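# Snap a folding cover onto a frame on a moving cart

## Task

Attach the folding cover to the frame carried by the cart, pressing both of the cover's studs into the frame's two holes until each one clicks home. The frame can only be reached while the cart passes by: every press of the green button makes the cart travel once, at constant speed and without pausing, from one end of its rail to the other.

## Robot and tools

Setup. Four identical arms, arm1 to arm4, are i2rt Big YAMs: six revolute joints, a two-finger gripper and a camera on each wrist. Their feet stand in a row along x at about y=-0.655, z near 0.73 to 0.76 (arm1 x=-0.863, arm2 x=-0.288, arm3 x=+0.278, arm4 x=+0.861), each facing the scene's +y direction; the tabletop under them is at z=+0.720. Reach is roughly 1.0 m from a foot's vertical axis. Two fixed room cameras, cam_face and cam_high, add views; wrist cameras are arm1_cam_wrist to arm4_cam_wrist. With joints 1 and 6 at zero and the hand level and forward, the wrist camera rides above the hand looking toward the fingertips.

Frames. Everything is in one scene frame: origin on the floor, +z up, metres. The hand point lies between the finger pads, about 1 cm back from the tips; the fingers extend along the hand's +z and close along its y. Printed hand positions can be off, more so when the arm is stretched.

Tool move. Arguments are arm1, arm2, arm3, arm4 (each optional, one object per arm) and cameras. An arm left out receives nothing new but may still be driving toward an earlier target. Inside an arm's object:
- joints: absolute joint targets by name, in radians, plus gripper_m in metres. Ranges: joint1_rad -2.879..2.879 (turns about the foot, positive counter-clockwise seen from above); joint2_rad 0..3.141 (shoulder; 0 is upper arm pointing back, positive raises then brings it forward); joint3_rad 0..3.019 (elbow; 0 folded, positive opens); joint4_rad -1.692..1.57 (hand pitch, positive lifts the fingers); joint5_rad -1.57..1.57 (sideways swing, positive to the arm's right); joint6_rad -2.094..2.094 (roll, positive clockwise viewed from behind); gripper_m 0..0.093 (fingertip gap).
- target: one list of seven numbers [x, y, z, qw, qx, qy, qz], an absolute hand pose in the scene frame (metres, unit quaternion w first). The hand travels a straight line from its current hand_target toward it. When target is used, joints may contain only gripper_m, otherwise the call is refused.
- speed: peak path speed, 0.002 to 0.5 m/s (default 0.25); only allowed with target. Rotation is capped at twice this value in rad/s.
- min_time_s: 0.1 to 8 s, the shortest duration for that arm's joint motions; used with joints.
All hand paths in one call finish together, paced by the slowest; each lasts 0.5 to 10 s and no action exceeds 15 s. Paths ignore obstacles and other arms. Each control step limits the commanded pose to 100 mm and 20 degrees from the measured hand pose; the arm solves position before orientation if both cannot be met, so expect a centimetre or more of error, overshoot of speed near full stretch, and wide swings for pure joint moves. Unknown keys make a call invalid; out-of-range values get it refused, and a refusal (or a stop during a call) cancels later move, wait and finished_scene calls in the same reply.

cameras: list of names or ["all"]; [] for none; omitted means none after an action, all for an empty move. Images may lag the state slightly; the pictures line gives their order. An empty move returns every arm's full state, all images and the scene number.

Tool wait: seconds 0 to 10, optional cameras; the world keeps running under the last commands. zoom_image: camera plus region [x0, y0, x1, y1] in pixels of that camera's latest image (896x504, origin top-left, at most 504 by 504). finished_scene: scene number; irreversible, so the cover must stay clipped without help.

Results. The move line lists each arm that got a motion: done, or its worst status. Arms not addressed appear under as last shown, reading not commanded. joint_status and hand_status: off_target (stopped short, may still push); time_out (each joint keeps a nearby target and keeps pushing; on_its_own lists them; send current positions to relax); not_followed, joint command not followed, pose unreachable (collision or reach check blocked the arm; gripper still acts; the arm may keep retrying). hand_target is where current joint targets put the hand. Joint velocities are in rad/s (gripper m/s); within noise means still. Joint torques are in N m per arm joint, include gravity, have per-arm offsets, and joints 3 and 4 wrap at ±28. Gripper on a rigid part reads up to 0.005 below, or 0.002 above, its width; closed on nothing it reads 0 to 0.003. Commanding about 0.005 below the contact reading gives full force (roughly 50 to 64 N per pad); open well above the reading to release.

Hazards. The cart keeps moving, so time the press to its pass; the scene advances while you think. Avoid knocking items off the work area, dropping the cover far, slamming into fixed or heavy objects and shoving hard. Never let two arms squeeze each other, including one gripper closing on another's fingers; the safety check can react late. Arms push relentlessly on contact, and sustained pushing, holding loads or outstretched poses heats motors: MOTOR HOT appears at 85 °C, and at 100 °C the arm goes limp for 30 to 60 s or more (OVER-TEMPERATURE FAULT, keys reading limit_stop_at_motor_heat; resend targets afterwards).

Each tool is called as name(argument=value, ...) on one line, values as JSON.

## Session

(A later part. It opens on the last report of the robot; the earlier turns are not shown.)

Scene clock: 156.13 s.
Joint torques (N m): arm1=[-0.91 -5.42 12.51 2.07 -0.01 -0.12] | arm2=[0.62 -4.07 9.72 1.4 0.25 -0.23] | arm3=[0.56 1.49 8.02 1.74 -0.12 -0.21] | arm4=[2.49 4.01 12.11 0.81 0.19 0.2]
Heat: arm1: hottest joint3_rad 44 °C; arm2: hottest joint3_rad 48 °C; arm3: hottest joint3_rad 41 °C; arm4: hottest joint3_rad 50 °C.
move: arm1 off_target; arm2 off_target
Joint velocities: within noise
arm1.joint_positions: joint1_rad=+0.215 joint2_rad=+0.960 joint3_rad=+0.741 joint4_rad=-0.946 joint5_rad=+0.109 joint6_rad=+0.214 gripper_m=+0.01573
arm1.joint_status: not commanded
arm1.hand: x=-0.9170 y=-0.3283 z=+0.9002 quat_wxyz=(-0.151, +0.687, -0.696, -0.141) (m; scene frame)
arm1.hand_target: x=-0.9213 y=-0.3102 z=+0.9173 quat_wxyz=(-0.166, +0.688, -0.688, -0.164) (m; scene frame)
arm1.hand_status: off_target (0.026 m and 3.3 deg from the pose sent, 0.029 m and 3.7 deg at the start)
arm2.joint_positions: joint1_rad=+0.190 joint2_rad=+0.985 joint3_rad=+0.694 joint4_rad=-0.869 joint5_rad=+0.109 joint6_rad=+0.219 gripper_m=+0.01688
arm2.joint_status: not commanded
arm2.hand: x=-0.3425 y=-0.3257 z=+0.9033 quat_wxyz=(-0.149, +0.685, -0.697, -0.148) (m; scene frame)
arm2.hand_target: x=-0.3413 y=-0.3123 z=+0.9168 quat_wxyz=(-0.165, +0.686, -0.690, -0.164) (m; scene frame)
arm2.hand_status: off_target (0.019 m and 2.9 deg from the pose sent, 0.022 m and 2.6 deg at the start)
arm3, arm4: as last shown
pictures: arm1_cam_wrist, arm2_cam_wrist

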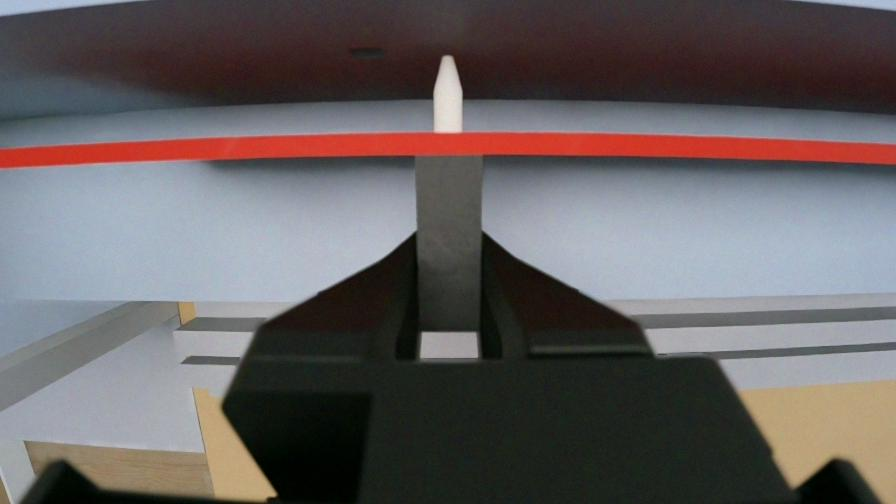

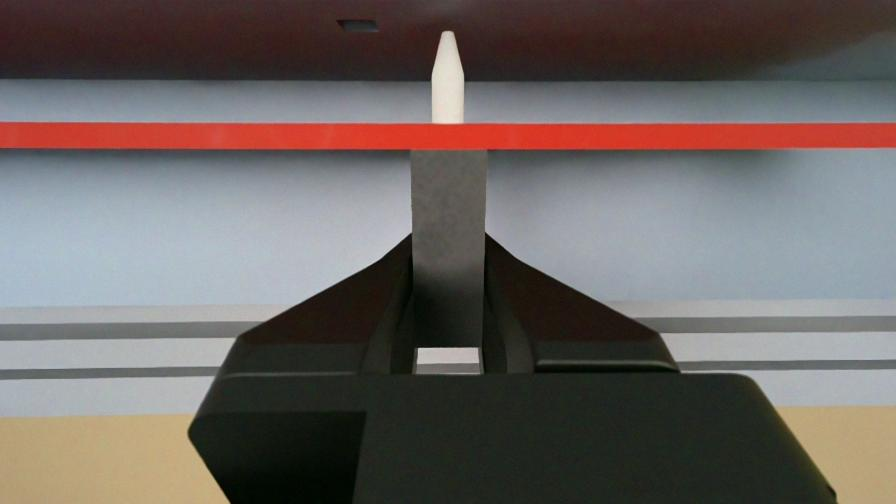

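move(arm1={"target":[-0.880,-0.290,0.9145,0.165,-0.6875,0.6875,0.165],"speed":0.012}, arm2={"target":[-0.306,-0.293,0.9155,0.165,-0.6875,0.6875,0.165],"speed":0.012}, cameras=["arm1_cam_wrist","arm2_cam_wrist"])

zoom_image(camera="arm1_cam_wrist", region=[350, 0, 550, 150])

zoom_image(camera="arm2_cam_wrist", region=[350, 0, 550, 150])

Scene clock: 161.60 s.
Joint torques (N m): arm1=[-3.25 -1.73 13.56 3.48 0.01 -0.21] | arm2=[0.97 -2.43 11.02 2.33 0.19 -0.33] | arm3=[0.09 1.44 7.77 1.84 -0.12 -0.2] | arm4=[1.96 4.19 12.05 0.99 0.2 0.23]
Heat: arm1: hottest joint3_rad 46 °C; arm2: hottest joint3_rad 49 °C; arm3: hottest joint3_rad 41 °C; arm4: hottest joint3_rad 50 °C.
move: arm1 off_target; arm2 off_target
Joint velocities: within noise
arm1.joint_positions: joint1_rad=+0.080 joint2_rad=+0.955 joint3_rad=+0.739 joint4_rad=-0.949 joint5_rad=+0.039 joint6_rad=+0.087 gripper_m=+0.01573
arm1.joint_status: not commanded
arm1.hand: x=-0.8847 y=-0.3260 z=+0.8996 quat_wxyz=(-0.142, +0.691, -0.695, -0.142) (m; scene frame)
arm1.hand_target: x=-0.8820 y=-0.2941 z=+0.9152 quat_wxyz=(-0.166, +0.690, -0.685, -0.165) (m; scene frame)
arm1.hand_status: off_target (0.039 m and 3.8 deg from the pose sent, 0.055 m and 3.3 deg at the start)
arm2.joint_positions: joint1_rad=+0.056 joint2_rad=+0.993 joint3_rad=+0.694 joint4_rad=-0.870 joint5_rad=+0.046 joint6_rad=+0.099 gripper_m=+0.01688
arm2.joint_status: not commanded
arm2.hand: x=-0.3091 y=-0.3221 z=+0.8995 quat_wxyz=(-0.139, +0.687, -0.699, -0.144) (m; scene frame)
arm2.hand_target: x=-0.3069 y=-0.2956 z=+0.9165 quat_wxyz=(-0.165, +0.688, -0.687, -0.165) (m; scene frame)
arm2.hand_status: off_target (0.033 m and 4.0 deg from the pose sent, 0.051 m and 2.9 deg at the start)
arm3, arm4: as last shown
pictures: arm1_cam_wrist, arm2_cam_wrist

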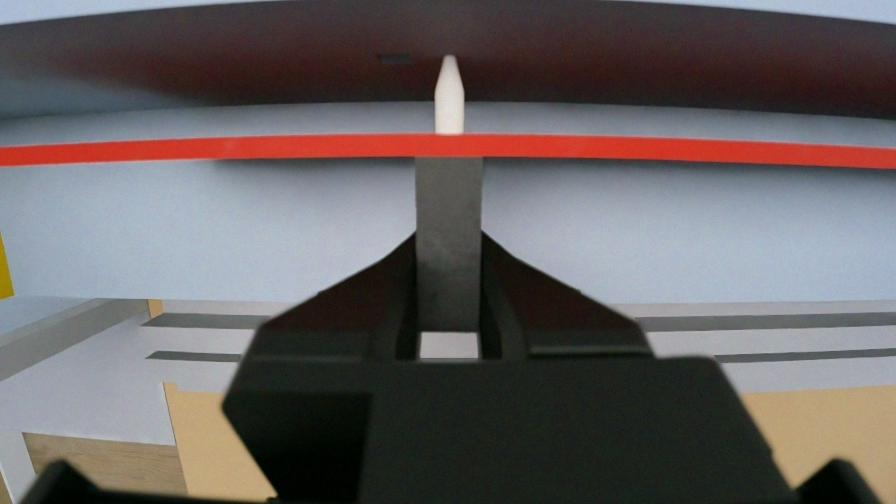

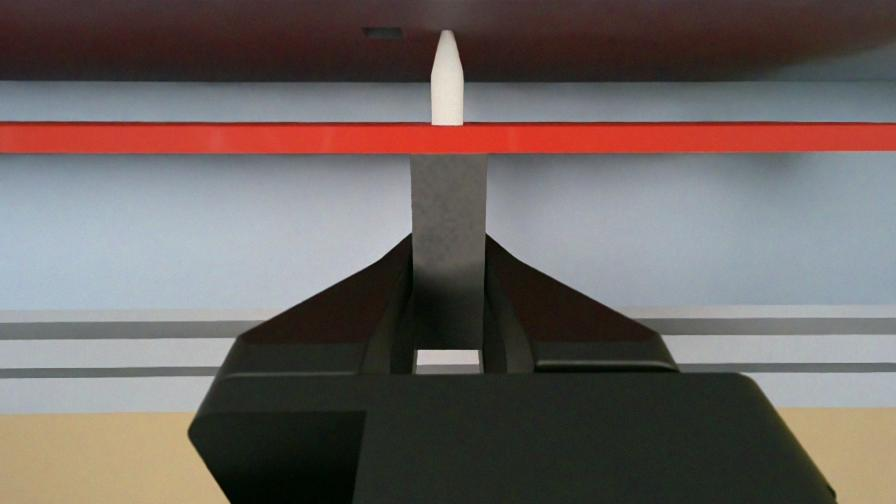

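Scaled by 2.520.

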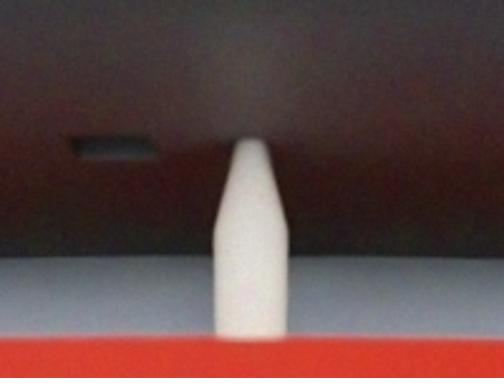

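Scaled by 2.520.

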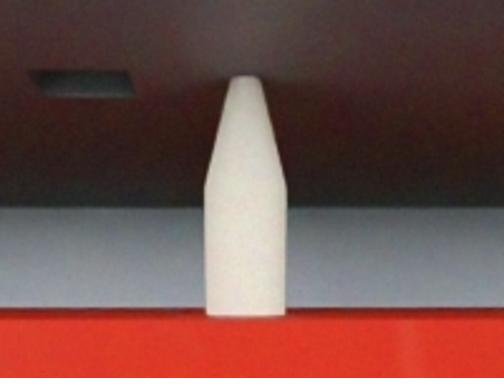

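move(arm1={"target":[-0.876,-0.275,0.912,0.165,-0.6875,0.6875,0.165],"speed":0.009}, arm2={"target":[-0.300,-0.278,0.9155,0.165,-0.6875,0.6875,0.165],"speed":0.009}, cameras=["arm1_cam_wrist","arm2_cam_wrist"])

zoom_image(camera="arm1_cam_wrist", region=[350, 0, 550, 150])

zoom_image(camera="arm2_cam_wrist", region=[350, 0, 550, 150])

Scene clock: 165.17 s.
Joint torques (N m): arm1=[1.08 0.73 15.39 4.22 -0.79 0.06] | arm2=[4.66 0.03 12.9 3 -0.49 -0.06] | arm3=[1.67 2.9 7.95 1.99 -0.1 -0.22] | arm4=[2.43 4.13 12.07 0.98 0.23 0.27]
Heat: arm1: hottest joint3_rad 47 °C; arm2: hottest joint3_rad 50 °C; arm3: hottest joint3_rad 41 °C; arm4: hottest joint3_rad 50 °C.
move: arm1 off_target; arm2 off_target
Joint velocities: within noise
arm1.joint_positions: joint1_rad=+0.006 joint2_rad=+0.957 joint3_rad=+0.741 joint4_rad=-0.951 joint5_rad=+0.045 joint6_rad=+0.035 gripper_m=+0.01573
arm1.joint_status: not commanded
arm1.hand: x=-0.8593 y=-0.3251 z=+0.8997 quat_wxyz=(-0.152, +0.683, -0.703, -0.130) (m; scene frame)
arm1.hand_target: x=-0.8727 y=-0.2816 z=+0.9170 quat_wxyz=(-0.169, +0.686, -0.688, -0.167) (m; scene frame)
arm1.hand_status: off_target (0.054 m and 4.6 deg from the pose sent, 0.053 m and 3.8 deg at the start)
arm2.joint_positions: joint1_rad=-0.013 joint2_rad=+0.991 joint3_rad=+0.694 joint4_rad=-0.873 joint5_rad=+0.058 joint6_rad=+0.049 gripper_m=+0.01689
arm2.joint_status: not commanded
arm2.hand: x=-0.2839 y=-0.3220 z=+0.8995 quat_wxyz=(-0.151, +0.679, -0.706, -0.130) (m; scene frame)
arm2.hand_target: x=-0.2979 y=-0.2835 z=+0.9206 quat_wxyz=(-0.171, +0.687, -0.687, -0.166) (m; scene frame)
arm2.hand_status: off_target (0.050 m and 4.9 deg from the pose sent, 0.048 m and 4.0 deg at the start)
arm3, arm4: as last shown
pictures: arm1_cam_wrist, arm2_cam_wrist

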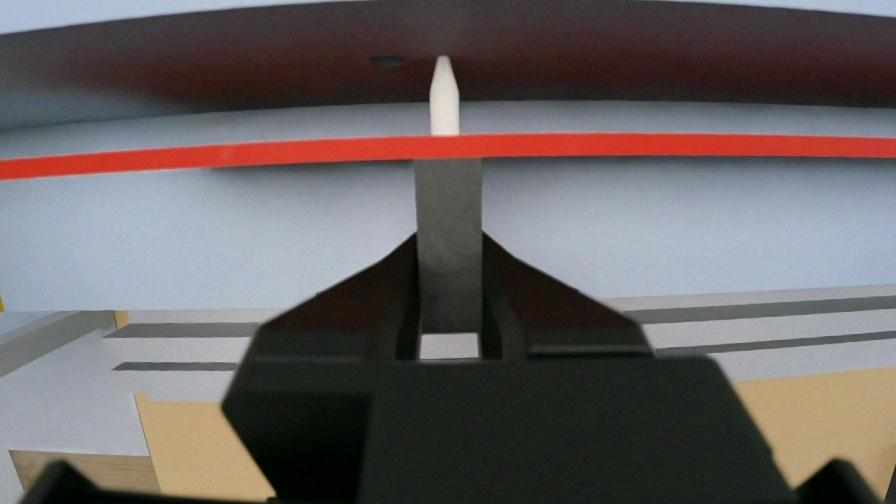

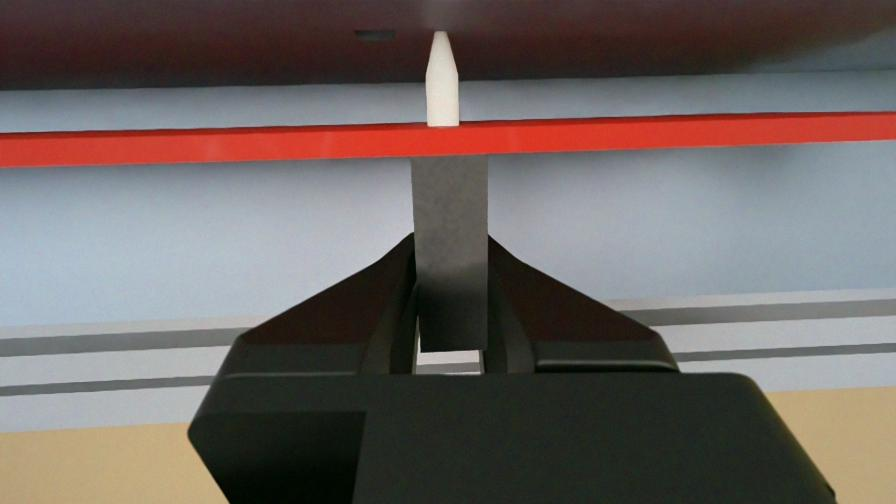

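Scaled by 2.520.

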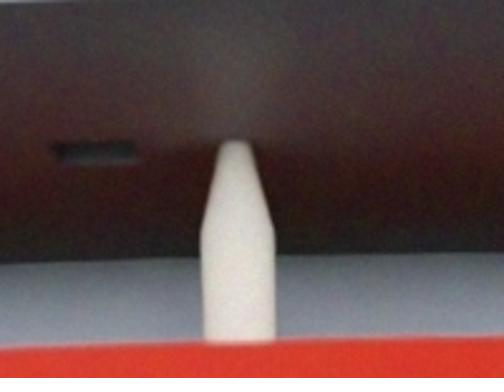

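Scaled by 2.520.

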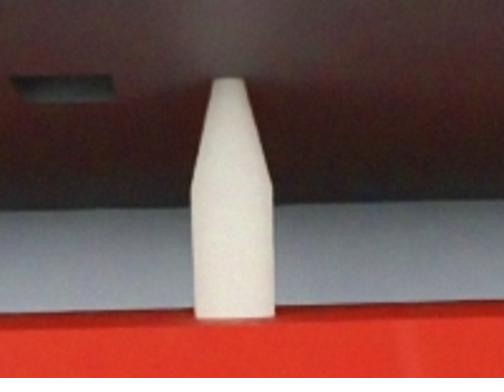

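move(arm1={"target":[-0.840,-0.322,0.912,0.165,-0.6875,0.6875,0.165],"speed":0.035}, arm2={"target":[-0.266,-0.324,0.913,0.165,-0.6875,0.6875,0.165],"speed":0.035}, cameras=["arm1_cam_wrist","arm2_cam_wrist"])

move(arm1={"target":[-0.824,-0.285,0.911,0.165,-0.6875,0.6875,0.165],"speed":0.0185}, arm2={"target":[-0.250,-0.288,0.913,0.165,-0.6875,0.6875,0.165],"speed":0.0185}, cameras=["arm1_cam_wrist","arm2_cam_wrist"])

Scene clock: 168.40 s.
Joint torques (N m): arm1=[-2.14 -8 10.13 1.77 -0.58 -0.14] | arm2=[0.91 -5.48 8.66 1.05 -0.32 -0.22] | arm3=[0.56 1.79 8.05 1.89 -0.06 -0.23] | arm4=[2.08 4.48 12.14 0.96 0.21 0.23]
Heat: arm1: hottest joint3_rad 48 °C; arm2: hottest joint3_rad 50 °C; arm3: hottest joint3_rad 42 °C; arm4: hottest joint3_rad 50 °C.
move: arm1 off_target; arm2 off_target
Joint velocities: within noise
arm1.joint_positions: joint1_rad=-0.083 joint2_rad=+0.943 joint3_rad=+0.726 joint4_rad=-0.940 joint5_rad=-0.021 joint6_rad=-0.051 gripper_m=+0.01587
arm1.joint_status: not commanded
arm1.hand: x=-0.8417 y=-0.3286 z=+0.8976 quat_wxyz=(-0.145, +0.686, -0.698, -0.144) (m; scene frame)
arm1.hand_target: x=-0.8408 y=-0.3220 z=+0.9091 quat_wxyz=(-0.161, +0.687, -0.690, -0.163) (m; scene frame)
arm1.hand_status: off_target (0.016 m and 3.6 deg from the pose sent, 0.023 m and 4.6 deg at the start)
arm2.joint_positions: joint1_rad=-0.103 joint2_rad=+0.962 joint3_rad=+0.671 joint4_rad=-0.862 joint5_rad=-0.009 joint6_rad=-0.040 gripper_m=+0.01689
arm2.joint_status: not commanded
arm2.hand: x=-0.2658 y=-0.3285 z=+0.8983 quat_wxyz=(-0.146, +0.683, -0.701, -0.146) (m; scene frame)
arm2.hand_target: x=-0.2663 y=-0.3237 z=+0.9099 quat_wxyz=(-0.161, +0.687, -0.690, -0.162) (m; scene frame)
arm2.hand_status: off_target (0.015 m and 3.5 deg from the pose sent, 0.022 m and 4.9 deg at the start)
arm3, arm4: as last shown
pictures: arm1_cam_wrist, arm2_cam_wrist

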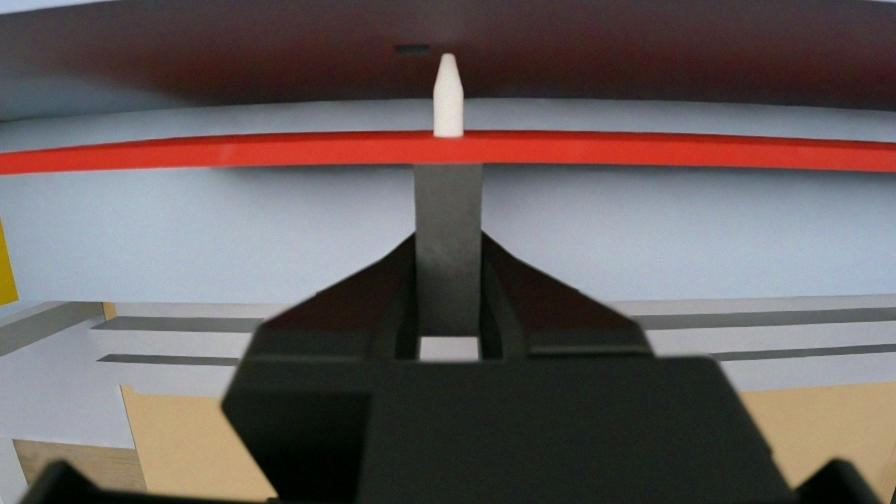

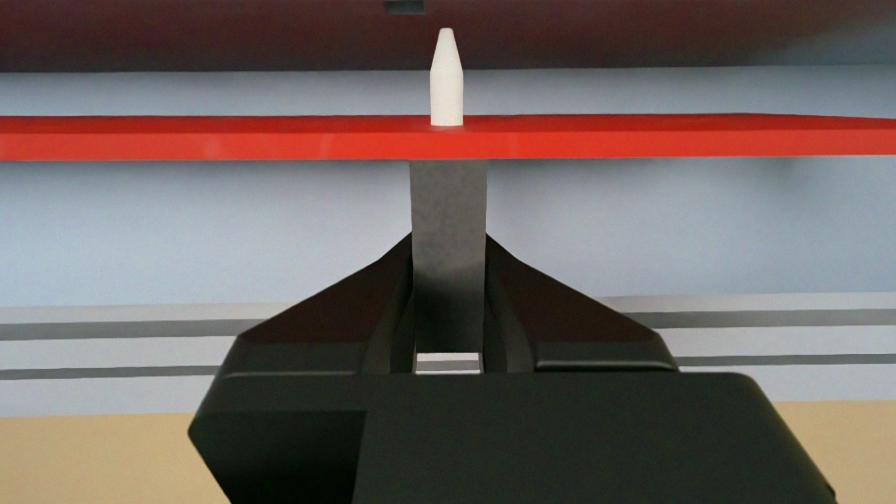

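Scene clock: 171.83 s.
Joint torques (N m): arm1=[-0.09 -2.14 14.84 3.1 -0.81 -0.03] | arm2=[3.25 -1.32 12.3 2.06 -0.56 -0.01] | arm3=[0.21 1.85 7.99 1.83 -0.04 -0.23] | arm4=[1.79 4.01 12.18 1.14 0.23 0.19]
Heat: arm1: hottest joint3_rad 48 °C; arm2: hottest joint3_rad 50 °C; arm3: hottest joint3_rad 42 °C; arm4: hottest joint3_rad 50 °C.
move: arm1 off_target; arm2 off_target
Joint velocities: within noise
arm1.joint_positions: joint1_rad=-0.160 joint2_rad=+0.961 joint3_rad=+0.733 joint4_rad=-0.929 joint5_rad=-0.039 joint6_rad=-0.120 gripper_m=+0.01587
arm1.joint_status: not commanded
arm1.hand: x=-0.8191 y=-0.3253 z=+0.8966 quat_wxyz=(-0.150, +0.684, -0.700, -0.140) (m; scene frame)
arm1.hand_target: x=-0.8239 y=-0.2896 z=+0.9146 quat_wxyz=(-0.168, +0.688, -0.685, -0.167) (m; scene frame)
arm1.hand_status: off_target (0.043 m and 3.7 deg from the pose sent, 0.049 m and 3.6 deg at the start)
arm2.joint_positions: joint1_rad=-0.179 joint2_rad=+0.990 joint3_rad=+0.684 joint4_rad=-0.847 joint5_rad=-0.025 joint6_rad=-0.108 gripper_m=+0.01689
arm2.joint_status: not commanded
arm2.hand: x=-0.2429 y=-0.3226 z=+0.8968 quat_wxyz=(-0.151, +0.681, -0.703, -0.141) (m; scene frame)
arm2.hand_target: x=-0.2502 y=-0.2913 z=+0.9141 quat_wxyz=(-0.166, +0.689, -0.686, -0.165) (m; scene frame)
arm2.hand_status: off_target (0.039 m and 3.7 deg from the pose sent, 0.046 m and 3.5 deg at the start)
arm3.joint_positions: joint1_rad=+0.141 joint2_rad=+0.602 joint3_rad=+1.355 joint4_rad=-1.257 joint5_rad=-0.116 joint6_rad=+0.492 gripper_m=+0.09396
arm3.joint_status: not commanded
arm3.hand: x=+0.2328 y=-0.4218 z=+1.2827 quat_wxyz=(-0.190, +0.507, -0.693, -0.476) (m; scene frame)
arm3.hand_target: x=+0.2332 y=-0.4243 z=+1.2951 quat_wxyz=(-0.196, +0.504, -0.687, -0.486) (m; scene frame)
arm3.hand_status: not commanded
arm4.joint_positions: joint1_rad=-0.017 joint2_rad=+0.563 joint3_rad=+1.318 joint4_rad=-1.187 joint5_rad=-0.011 joint6_rad=-0.014 gripper_m=+0.00041
arm4.joint_status: not commanded
arm4.hand: x=+0.8563 y=-0.4086 z=+1.3081 quat_wxyz=(-0.387, +0.600, -0.590, -0.377) (m; scene frame)
arm4.hand_target: x=+0.8545 y=-0.4116 z=+1.3192 quat_wxyz=(-0.388, +0.598, -0.588, -0.383) (m; scene frame)
arm4.hand_status: not commanded
pictures: arm1_cam_wrist, arm2_cam_wrist

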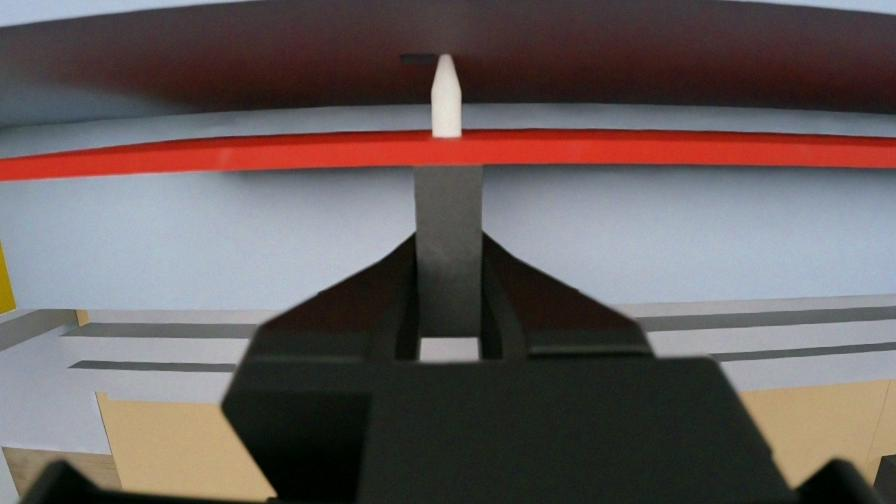

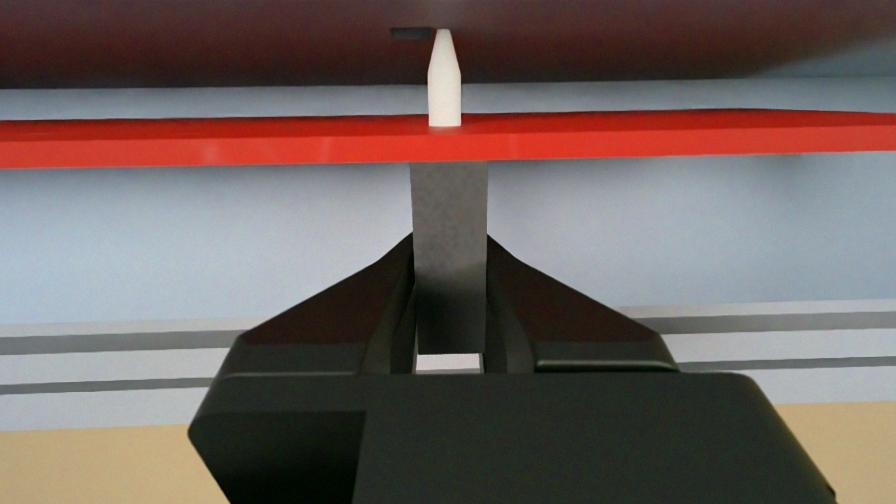

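move(arm1={"target":[-0.8085,-0.322,0.911,0.165,-0.6875,0.6875,0.165],"speed":0.03}, arm2={"target":[-0.2325,-0.324,0.912,0.165,-0.6875,0.6875,0.165],"speed":0.03}, cameras=["arm1_cam_wrist","arm2_cam_wrist"])

move(arm1={"target":[-0.785,-0.285,0.912,0.165,-0.6875,0.6875,0.165],"speed":0.0145}, arm2={"target":[-0.209,-0.287,0.914,0.165,-0.6875,0.6875,0.165],"speed":0.0145}, cameras=["arm1_cam_wrist","arm2_cam_wrist"])

Scene clock: 175.63 s.
Joint torques (N m): arm1=[0.26 -9.64 9.52 0.66 -1.05 -0.02] | arm2=[2.9 -5.83 8.25 0.43 -1.05 -0.07] | arm3=[-0.38 1.26 8.09 1.8 -0.04 -0.22] | arm4=[1.79 4.6 12.12 0.96 0.2 0.25]
Heat: arm1: hottest joint3_rad 49 °C; arm2: hottest joint3_rad 50 °C; arm3: hottest joint3_rad 42 °C; arm4: hottest joint3_rad 50 °C.
move: arm1 off_target; arm2 off_target
Joint velocities: within noise
arm1.joint_positions: joint1_rad=-0.230 joint2_rad=+0.980 joint3_rad=+0.739 joint4_rad=-0.906 joint5_rad=-0.068 joint6_rad=-0.180 gripper_m=+0.01587
arm1.joint_status: not commanded
arm1.hand: x=-0.7992 y=-0.3205 z=+0.8962 quat_wxyz=(-0.155, +0.682, -0.700, -0.144) (m; scene frame)
arm1.hand_target: x=-0.8084 y=-0.3213 z=+0.9081 quat_wxyz=(-0.162, +0.688, -0.688, -0.163) (m; scene frame)
arm1.hand_status: off_target (0.018 m and 3.1 deg from the pose sent, 0.018 m and 3.7 deg at the start)
arm2.joint_positions: joint1_rad=-0.251 joint2_rad=+0.970 joint3_rad=+0.685 joint4_rad=-0.839 joint5_rad=-0.052 joint6_rad=-0.177 gripper_m=+0.01688
arm2.joint_status: not commanded
arm2.hand: x=-0.2232 y=-0.3238 z=+0.9045 quat_wxyz=(-0.165, +0.680, -0.699, -0.149) (m; scene frame)
arm2.hand_target: x=-0.2324 y=-0.3236 z=+0.9118 quat_wxyz=(-0.165, +0.688, -0.687, -0.165) (m; scene frame)
arm2.hand_status: off_target (0.012 m and 2.5 deg from the pose sent, 0.018 m and 3.7 deg at the start)
arm3, arm4: as last shown
pictures: arm1_cam_wrist, arm2_cam_wrist

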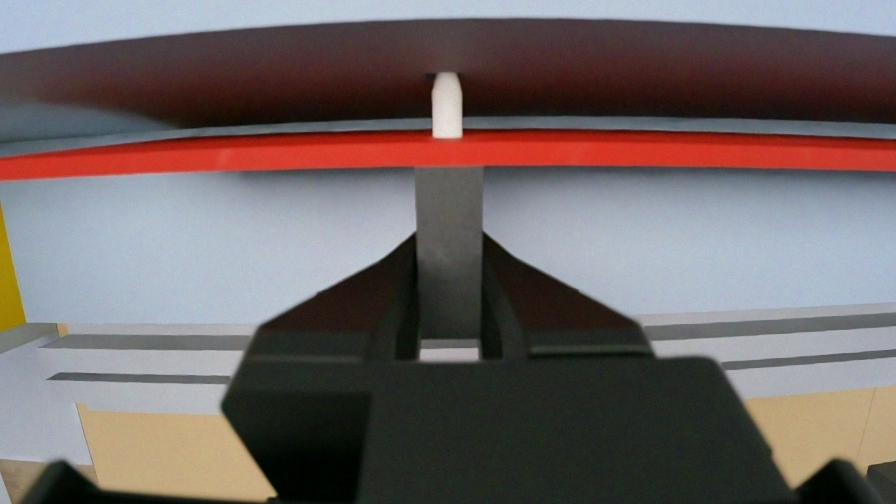

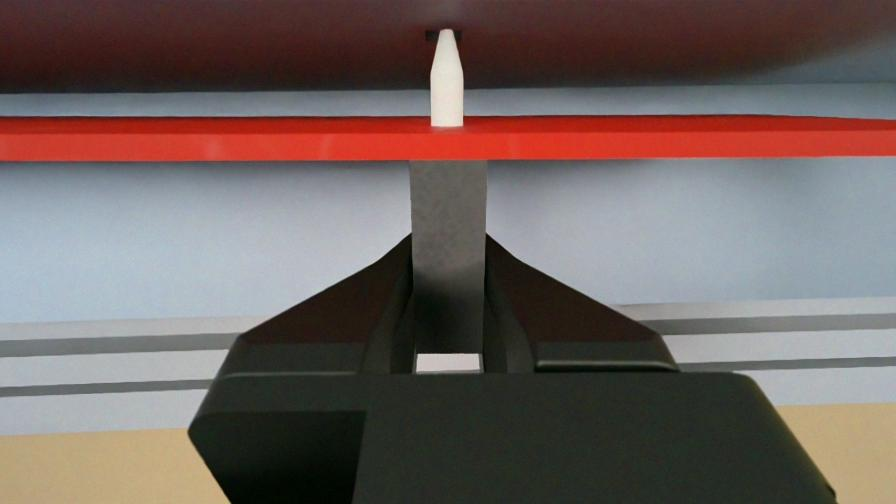

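Scene clock: 179.13 s.
Joint torques (N m): arm1=[1.32 -2.73 14.11 2.36 -1.4 0.11] | arm2=[4.31 -2.9 11.9 1.7 -1.13 0.1] | arm3=[0.62 1.85 7.82 1.74 -0.14 -0.19] | arm4=[2.08 4.54 11.99 0.96 0.16 0.25]
Heat: arm1: hottest joint3_rad 49 °C; arm2: hottest joint3_rad 51 °C; arm3: hottest joint3_rad 42 °C; arm4: hottest joint3_rad 50 °C.
move: arm1 off_target; arm2 off_target
Joint velocities: within noise
arm1.joint_positions: joint1_rad=-0.301 joint2_rad=+1.006 joint3_rad=+0.758 joint4_rad=-0.911 joint5_rad=-0.085 joint6_rad=-0.243 gripper_m=+0.01587
arm1.joint_status: not commanded
arm1.hand: x=-0.7770 y=-0.3196 z=+0.8962 quat_wxyz=(-0.155, +0.681, -0.702, -0.138) (m; scene frame)
arm1.hand_target: x=-0.7854 y=-0.2884 z=+0.9126 quat_wxyz=(-0.165, +0.687, -0.688, -0.165) (m; scene frame)
arm1.hand_status: off_target (0.039 m and 3.8 deg from the pose sent, 0.041 m and 3.1 deg at the start)
arm2.joint_positions: joint1_rad=-0.324 joint2_rad=+1.034 joint3_rad=+0.711 joint4_rad=-0.835 joint5_rad=-0.077 joint6_rad=-0.238 gripper_m=+0.01688
arm2.joint_status: not commanded
arm2.hand: x=-0.2001 y=-0.3178 z=+0.8964 quat_wxyz=(-0.154, +0.679, -0.704, -0.139) (m; scene frame)
arm2.hand_target: x=-0.2095 y=-0.2895 z=+0.9143 quat_wxyz=(-0.164, +0.688, -0.687, -0.166) (m; scene frame)
arm2.hand_status: off_target (0.037 m and 3.9 deg from the pose sent, 0.041 m and 2.5 deg at the start)
arm3, arm4: as last shown
pictures: arm1_cam_wrist, arm2_cam_wrist

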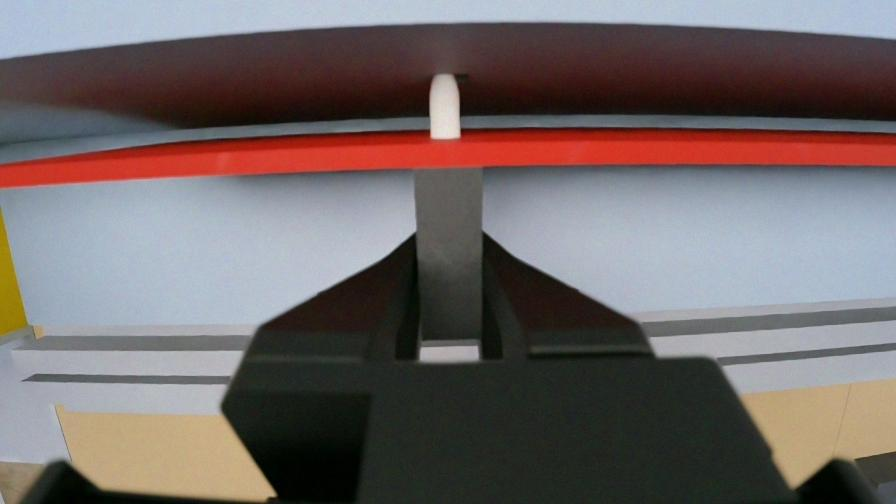

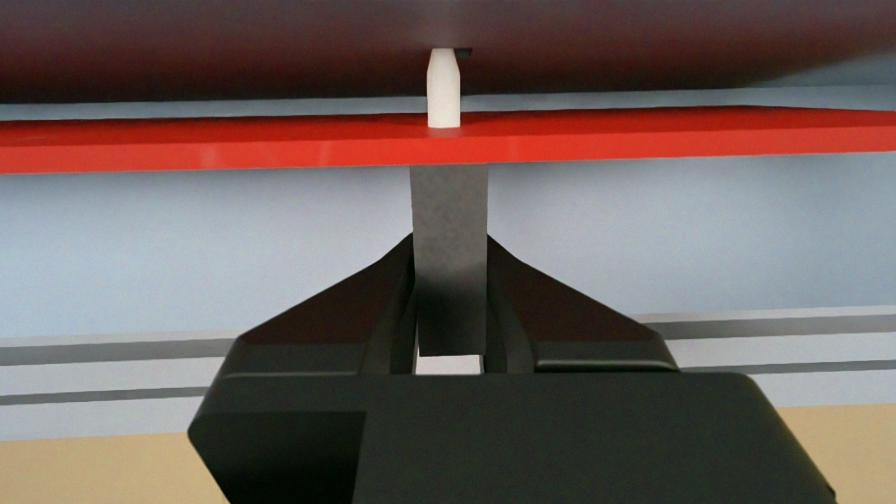

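zoom_image(camera="arm2_cam_wrist", region=[380, 20, 520, 100])

zoom_image(camera="arm1_cam_wrist", region=[380, 40, 520, 120])

Scaled by 3.600.

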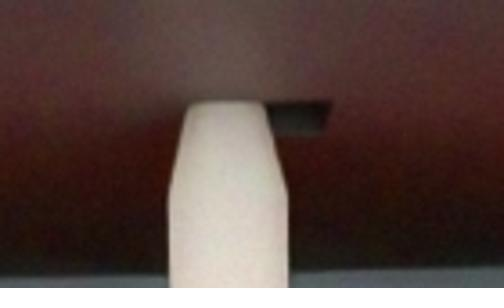

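Scaled by 3.600.

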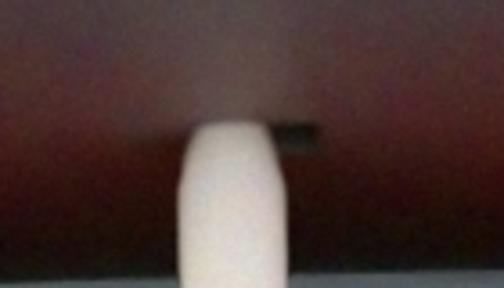

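move(arm1={"target":[-0.7495,-0.329,0.911,0.165,-0.6875,0.6875,0.165],"speed":0.04}, arm2={"target":[-0.1727,-0.329,0.912,0.165,-0.6875,0.6875,0.165],"speed":0.04}, cameras=["arm1_cam_wrist","arm2_cam_wrist"])

move(arm1={"target":[-0.7265,-0.286,0.911,0.165,-0.6875,0.6875,0.165],"speed":0.0165}, arm2={"target":[-0.1497,-0.287,0.912,0.165,-0.6875,0.6875,0.165],"speed":0.0165}, cameras=["arm1_cam_wrist","arm2_cam_wrist"])

Scene clock: 183.20 s.
Joint torques (N m): arm1=[-1.85 -8.41 10.33 0.8 -0.8 -0.17] | arm2=[0.44 -7.41 8.72 0.39 -0.73 -0.16] | arm3=[1.2 1.08 7.99 1.63 -0.12 -0.18] | arm4=[2.78 4.25 12.16 0.9 0.24 0.25]
Heat: arm1: hottest joint3_rad 49 °C; arm2: hottest joint3_rad 51 °C; arm3: hottest joint3_rad 42 °C; arm4: hottest joint3_rad 51 °C.
move: arm1 off_target; arm2 off_target
Joint velocities: within noise
arm1.joint_positions: joint1_rad=-0.427 joint2_rad=+1.000 joint3_rad=+0.755 joint4_rad=-0.918 joint5_rad=-0.171 joint6_rad=-0.364 gripper_m=+0.01593
arm1.joint_status: not commanded
arm1.hand: x=-0.7507 y=-0.3303 z=+0.8977 quat_wxyz=(-0.152, +0.684, -0.696, -0.155) (m; scene frame)
arm1.hand_target: x=-0.7501 y=-0.3286 z=+0.9104 quat_wxyz=(-0.164, +0.686, -0.689, -0.166) (m; scene frame)
arm1.hand_status: off_target (0.013 m and 2.2 deg from the pose sent, 0.033 m and 3.8 deg at the start)
arm2.joint_positions: joint1_rad=-0.452 joint2_rad=+1.023 joint3_rad=+0.707 joint4_rad=-0.847 joint5_rad=-0.160 joint6_rad=-0.361 gripper_m=+0.01688
arm2.joint_status: not commanded
arm2.hand: x=-0.1731 y=-0.3304 z=+0.8977 quat_wxyz=(-0.150, +0.682, -0.699, -0.154) (m; scene frame)
arm2.hand_target: x=-0.1732 y=-0.3291 z=+0.9112 quat_wxyz=(-0.163, +0.685, -0.690, -0.166) (m; scene frame)
arm2.hand_status: off_target (0.014 m and 2.5 deg from the pose sent, 0.034 m and 3.9 deg at the start)
arm3, arm4: as last shown
pictures: arm1_cam_wrist, arm2_cam_wrist

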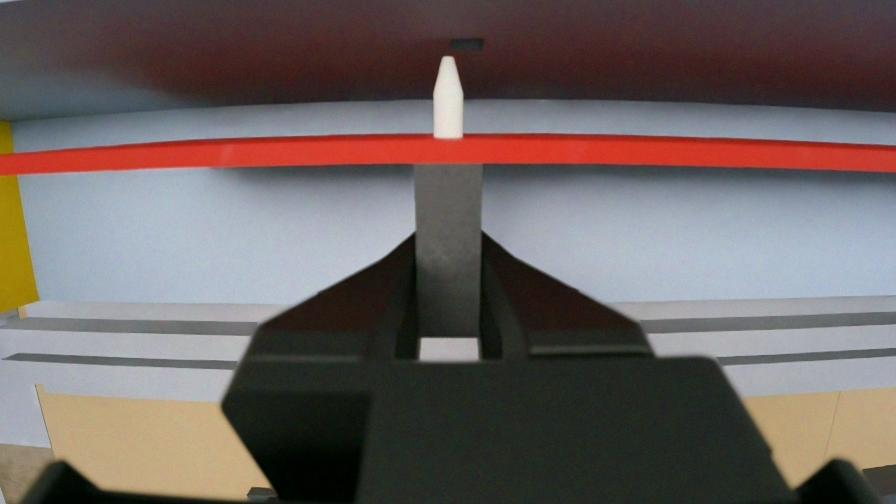

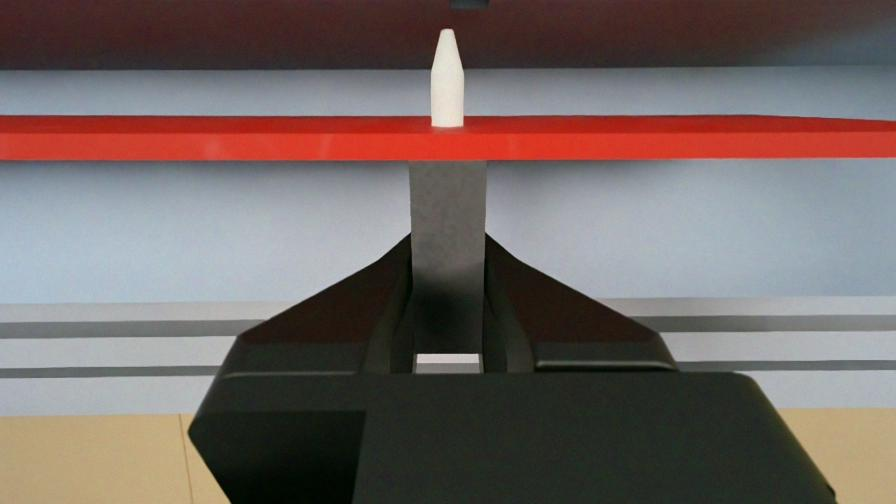

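Scene clock: 186.67 s.
Joint torques (N m): arm1=[0.91 -2.49 14.68 2.85 -1.09 0.12] | arm2=[3.31 -1.14 12.72 1.84 -0.85 0.03] | arm3=[0.03 1.67 7.84 1.63 -0.19 -0.21] | arm4=[1.96 4.07 12.18 0.99 0.24 0.23]
Heat: arm1: hottest joint3_rad 49 °C; arm2: hottest joint3_rad 51 °C; arm3: hottest joint3_rad 42 °C; arm4: hottest joint3_rad 51 °C.
move: arm1 off_target; arm2 off_target
Joint velocities: within noise
arm1.joint_positions: joint1_rad=-0.471 joint2_rad=+1.055 joint3_rad=+0.793 joint4_rad=-0.928 joint5_rad=-0.173 joint6_rad=-0.407 gripper_m=+0.01593
arm1.joint_status: not commanded
arm1.hand: x=-0.7311 y=-0.3245 z=+0.8965 quat_wxyz=(-0.146, +0.685, -0.699, -0.145) (m; scene frame)
arm1.hand_target: x=-0.7276 y=-0.2895 z=+0.9119 quat_wxyz=(-0.165, +0.689, -0.686, -0.165) (m; scene frame)
arm1.hand_status: off_target (0.041 m and 3.5 deg from the pose sent, 0.052 m and 2.2 deg at the start)
arm2.joint_positions: joint1_rad=-0.496 joint2_rad=+1.079 joint3_rad=+0.745 joint4_rad=-0.847 joint5_rad=-0.163 joint6_rad=-0.404 gripper_m=+0.01688
arm2.joint_status: not commanded
arm2.hand: x=-0.1530 y=-0.3229 z=+0.8969 quat_wxyz=(-0.148, +0.683, -0.700, -0.146) (m; scene frame)
arm2.hand_target: x=-0.1504 y=-0.2902 z=+0.9131 quat_wxyz=(-0.166, +0.690, -0.685, -0.165) (m; scene frame)
arm2.hand_status: off_target (0.039 m and 3.3 deg from the pose sent, 0.051 m and 2.5 deg at the start)
arm3, arm4: as last shown
pictures: arm1_cam_wrist, arm2_cam_wrist

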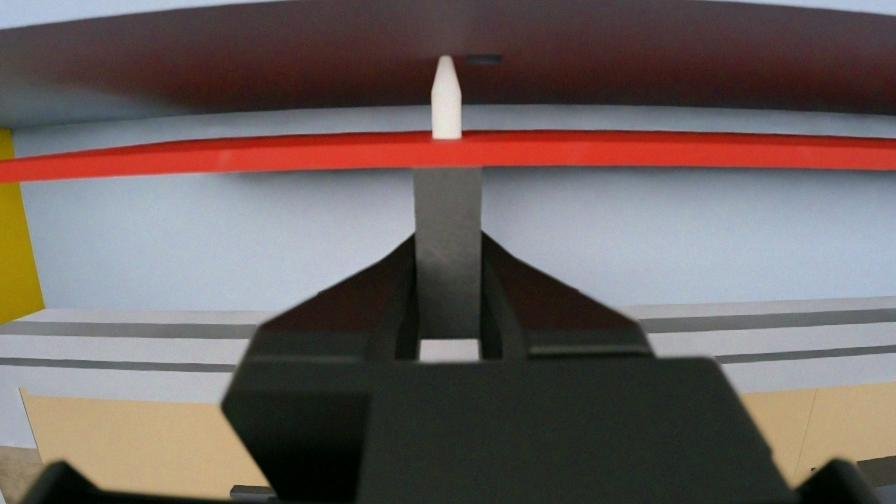

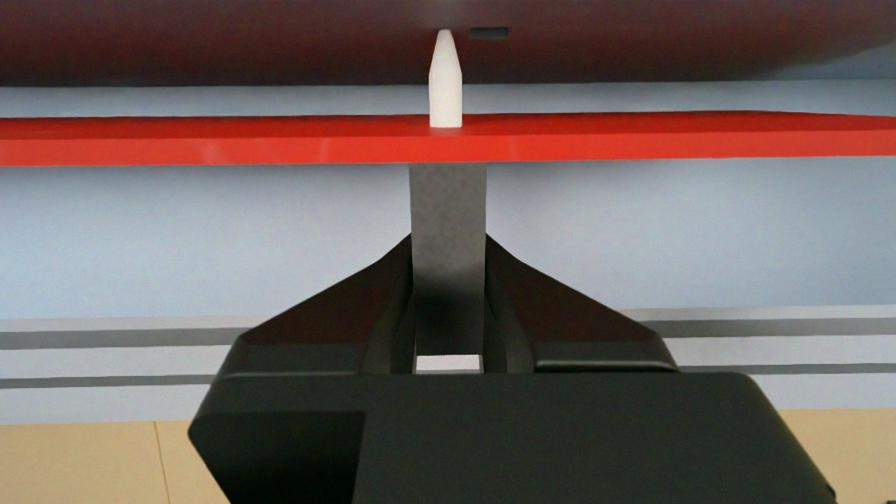

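move(arm1={"target":[-0.6935,-0.318,0.910,0.165,-0.6875,0.6875,0.165],"speed":0.04}, arm2={"target":[-0.1145,-0.318,0.911,0.165,-0.6875,0.6875,0.165],"speed":0.04}, cameras=["arm1_cam_wrist","arm2_cam_wrist"])

move(arm1={"target":[-0.670,-0.285,0.911,0.165,-0.6875,0.6875,0.165],"speed":0.0135}, arm2={"target":[-0.091,-0.286,0.912,0.165,-0.6875,0.6875,0.165],"speed":0.0135}, cameras=["arm1_cam_wrist","arm2_cam_wrist"])

Scene clock: 189.40 s.
Joint torques (N m): arm1=[-1.85 -7.36 12.51 1.29 -0.72 -0.14] | arm2=[0.5 -5.19 11.06 0.16 -0.61 -0.15] | arm3=[1.38 2.37 7.9 1.61 -0.09 -0.18] | arm4=[2.67 3.14 12.04 0.75 0.19 0.26]
Heat: arm1: hottest joint3_rad 49 °C; arm2: hottest joint3_rad 51 °C; arm3: hottest joint3_rad 42 °C; arm4: hottest joint3_rad 51 °C.
move: arm1 off_target; arm2 off_target
Joint velocities: within noise
arm1.joint_positions: joint1_rad=-0.574 joint2_rad=+1.078 joint3_rad=+0.801 joint4_rad=-0.921 joint5_rad=-0.237 joint6_rad=-0.510 gripper_m=+0.01593
arm1.joint_status: not commanded
arm1.hand: x=-0.7051 y=-0.3305 z=+0.8949 quat_wxyz=(-0.147, +0.687, -0.694, -0.158) (m; scene frame)
arm1.hand_target: x=-0.6959 y=-0.3175 z=+0.9098 quat_wxyz=(-0.165, +0.689, -0.686, -0.166) (m; scene frame)
arm1.hand_status: off_target (0.023 m and 2.3 deg from the pose sent, 0.040 m and 3.5 deg at the start)
arm2.joint_positions: joint1_rad=-0.597 joint2_rad=+1.103 joint3_rad=+0.754 joint4_rad=-0.833 joint5_rad=-0.230 joint6_rad=-0.505 gripper_m=+0.01688
arm2.joint_status: not commanded
arm2.hand: x=-0.1268 y=-0.3270 z=+0.8959 quat_wxyz=(-0.152, +0.685, -0.694, -0.161) (m; scene frame)
arm2.hand_target: x=-0.1173 y=-0.3166 z=+0.9111 quat_wxyz=(-0.165, +0.688, -0.687, -0.167) (m; scene frame)
arm2.hand_status: off_target (0.021 m and 1.7 deg from the pose sent, 0.041 m and 3.3 deg at the start)
arm3, arm4: as last shown
pictures: arm1_cam_wrist, arm2_cam_wrist

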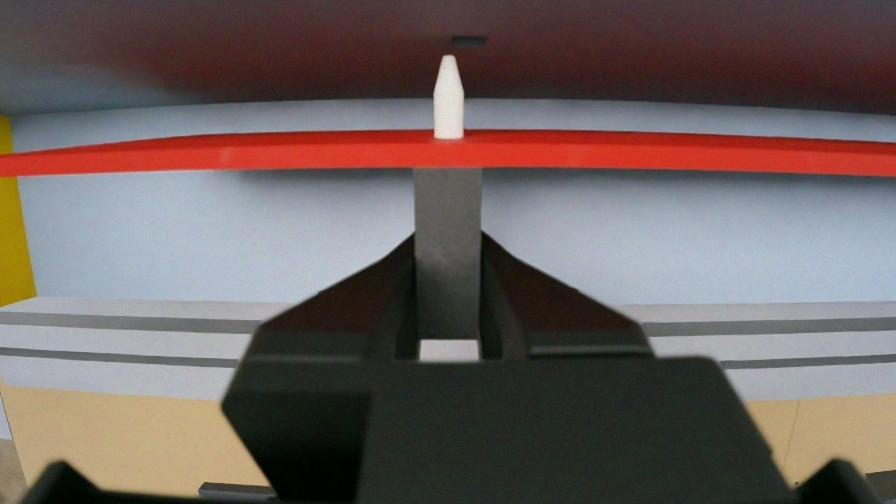

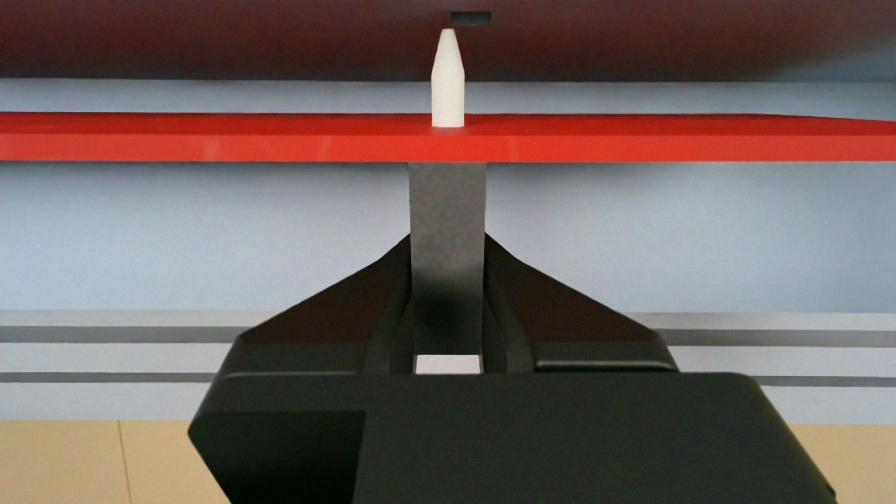

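Scene clock: 192.97 s.
Joint torques (N m): arm1=[-0.38 -4.84 15.05 2.39 -1.07 0.19] | arm2=[2.37 -3.25 12.78 1.77 -0.76 0.22] | arm3=[0.44 1.67 7.92 1.65 -0.06 -0.25] | arm4=[2.49 3.84 12.16 1.17 0.19 0.26]
Heat: arm1: hottest joint3_rad 50 °C; arm2: hottest joint3_rad 51 °C; arm3: hottest joint3_rad 42 °C; arm4: hottest joint3_rad 51 °C.
move: arm1 off_target; arm2 off_target
Joint velocities: within noise
arm1.joint_positions: joint1_rad=-0.620 joint2_rad=+1.144 joint3_rad=+0.856 joint4_rad=-0.935 joint5_rad=-0.233 joint6_rad=-0.548 gripper_m=+0.01593
arm1.joint_status: not commanded
arm1.hand: x=-0.6795 y=-0.3241 z=+0.8957 quat_wxyz=(-0.143, +0.685, -0.699, -0.147) (m; scene frame)
arm1.hand_target: x=-0.6699 y=-0.2894 z=+0.9120 quat_wxyz=(-0.166, +0.686, -0.689, -0.165) (m; scene frame)
arm1.hand_status: off_target (0.043 m and 3.6 deg from the pose sent, 0.060 m and 2.3 deg at the start)
arm2.joint_positions: joint1_rad=-0.650 joint2_rad=+1.171 joint3_rad=+0.813 joint4_rad=-0.858 joint5_rad=-0.230 joint6_rad=-0.551 gripper_m=+0.01688
arm2.joint_status: not commanded
arm2.hand: x=-0.1006 y=-0.3225 z=+0.8958 quat_wxyz=(-0.144, +0.684, -0.699, -0.150) (m; scene frame)
arm2.hand_target: x=-0.0902 y=-0.2901 z=+0.9122 quat_wxyz=(-0.165, +0.687, -0.688, -0.164) (m; scene frame)
arm2.hand_status: off_target (0.041 m and 3.3 deg from the pose sent, 0.057 m and 1.7 deg at the start)
arm3, arm4: as last shown
pictures: arm1_cam_wrist, arm2_cam_wrist

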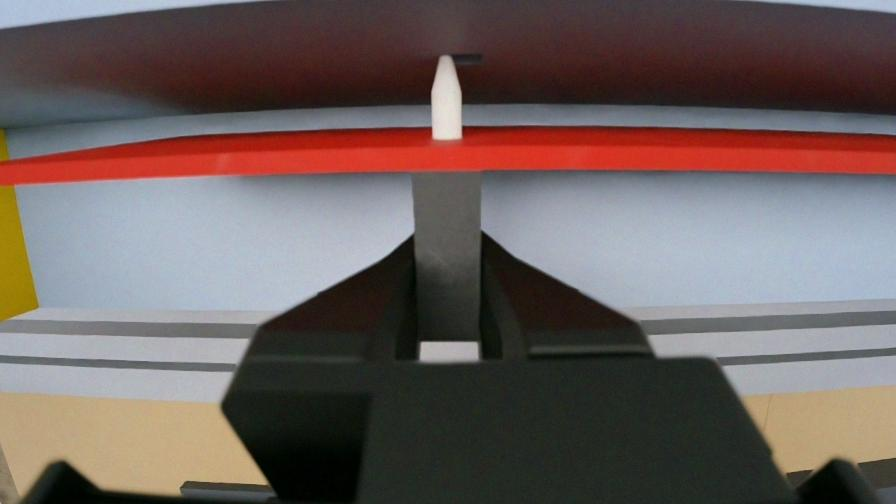

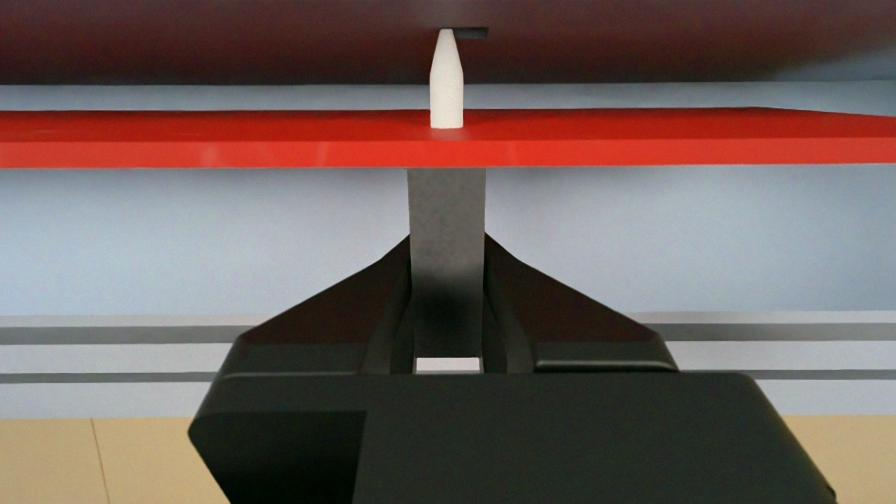

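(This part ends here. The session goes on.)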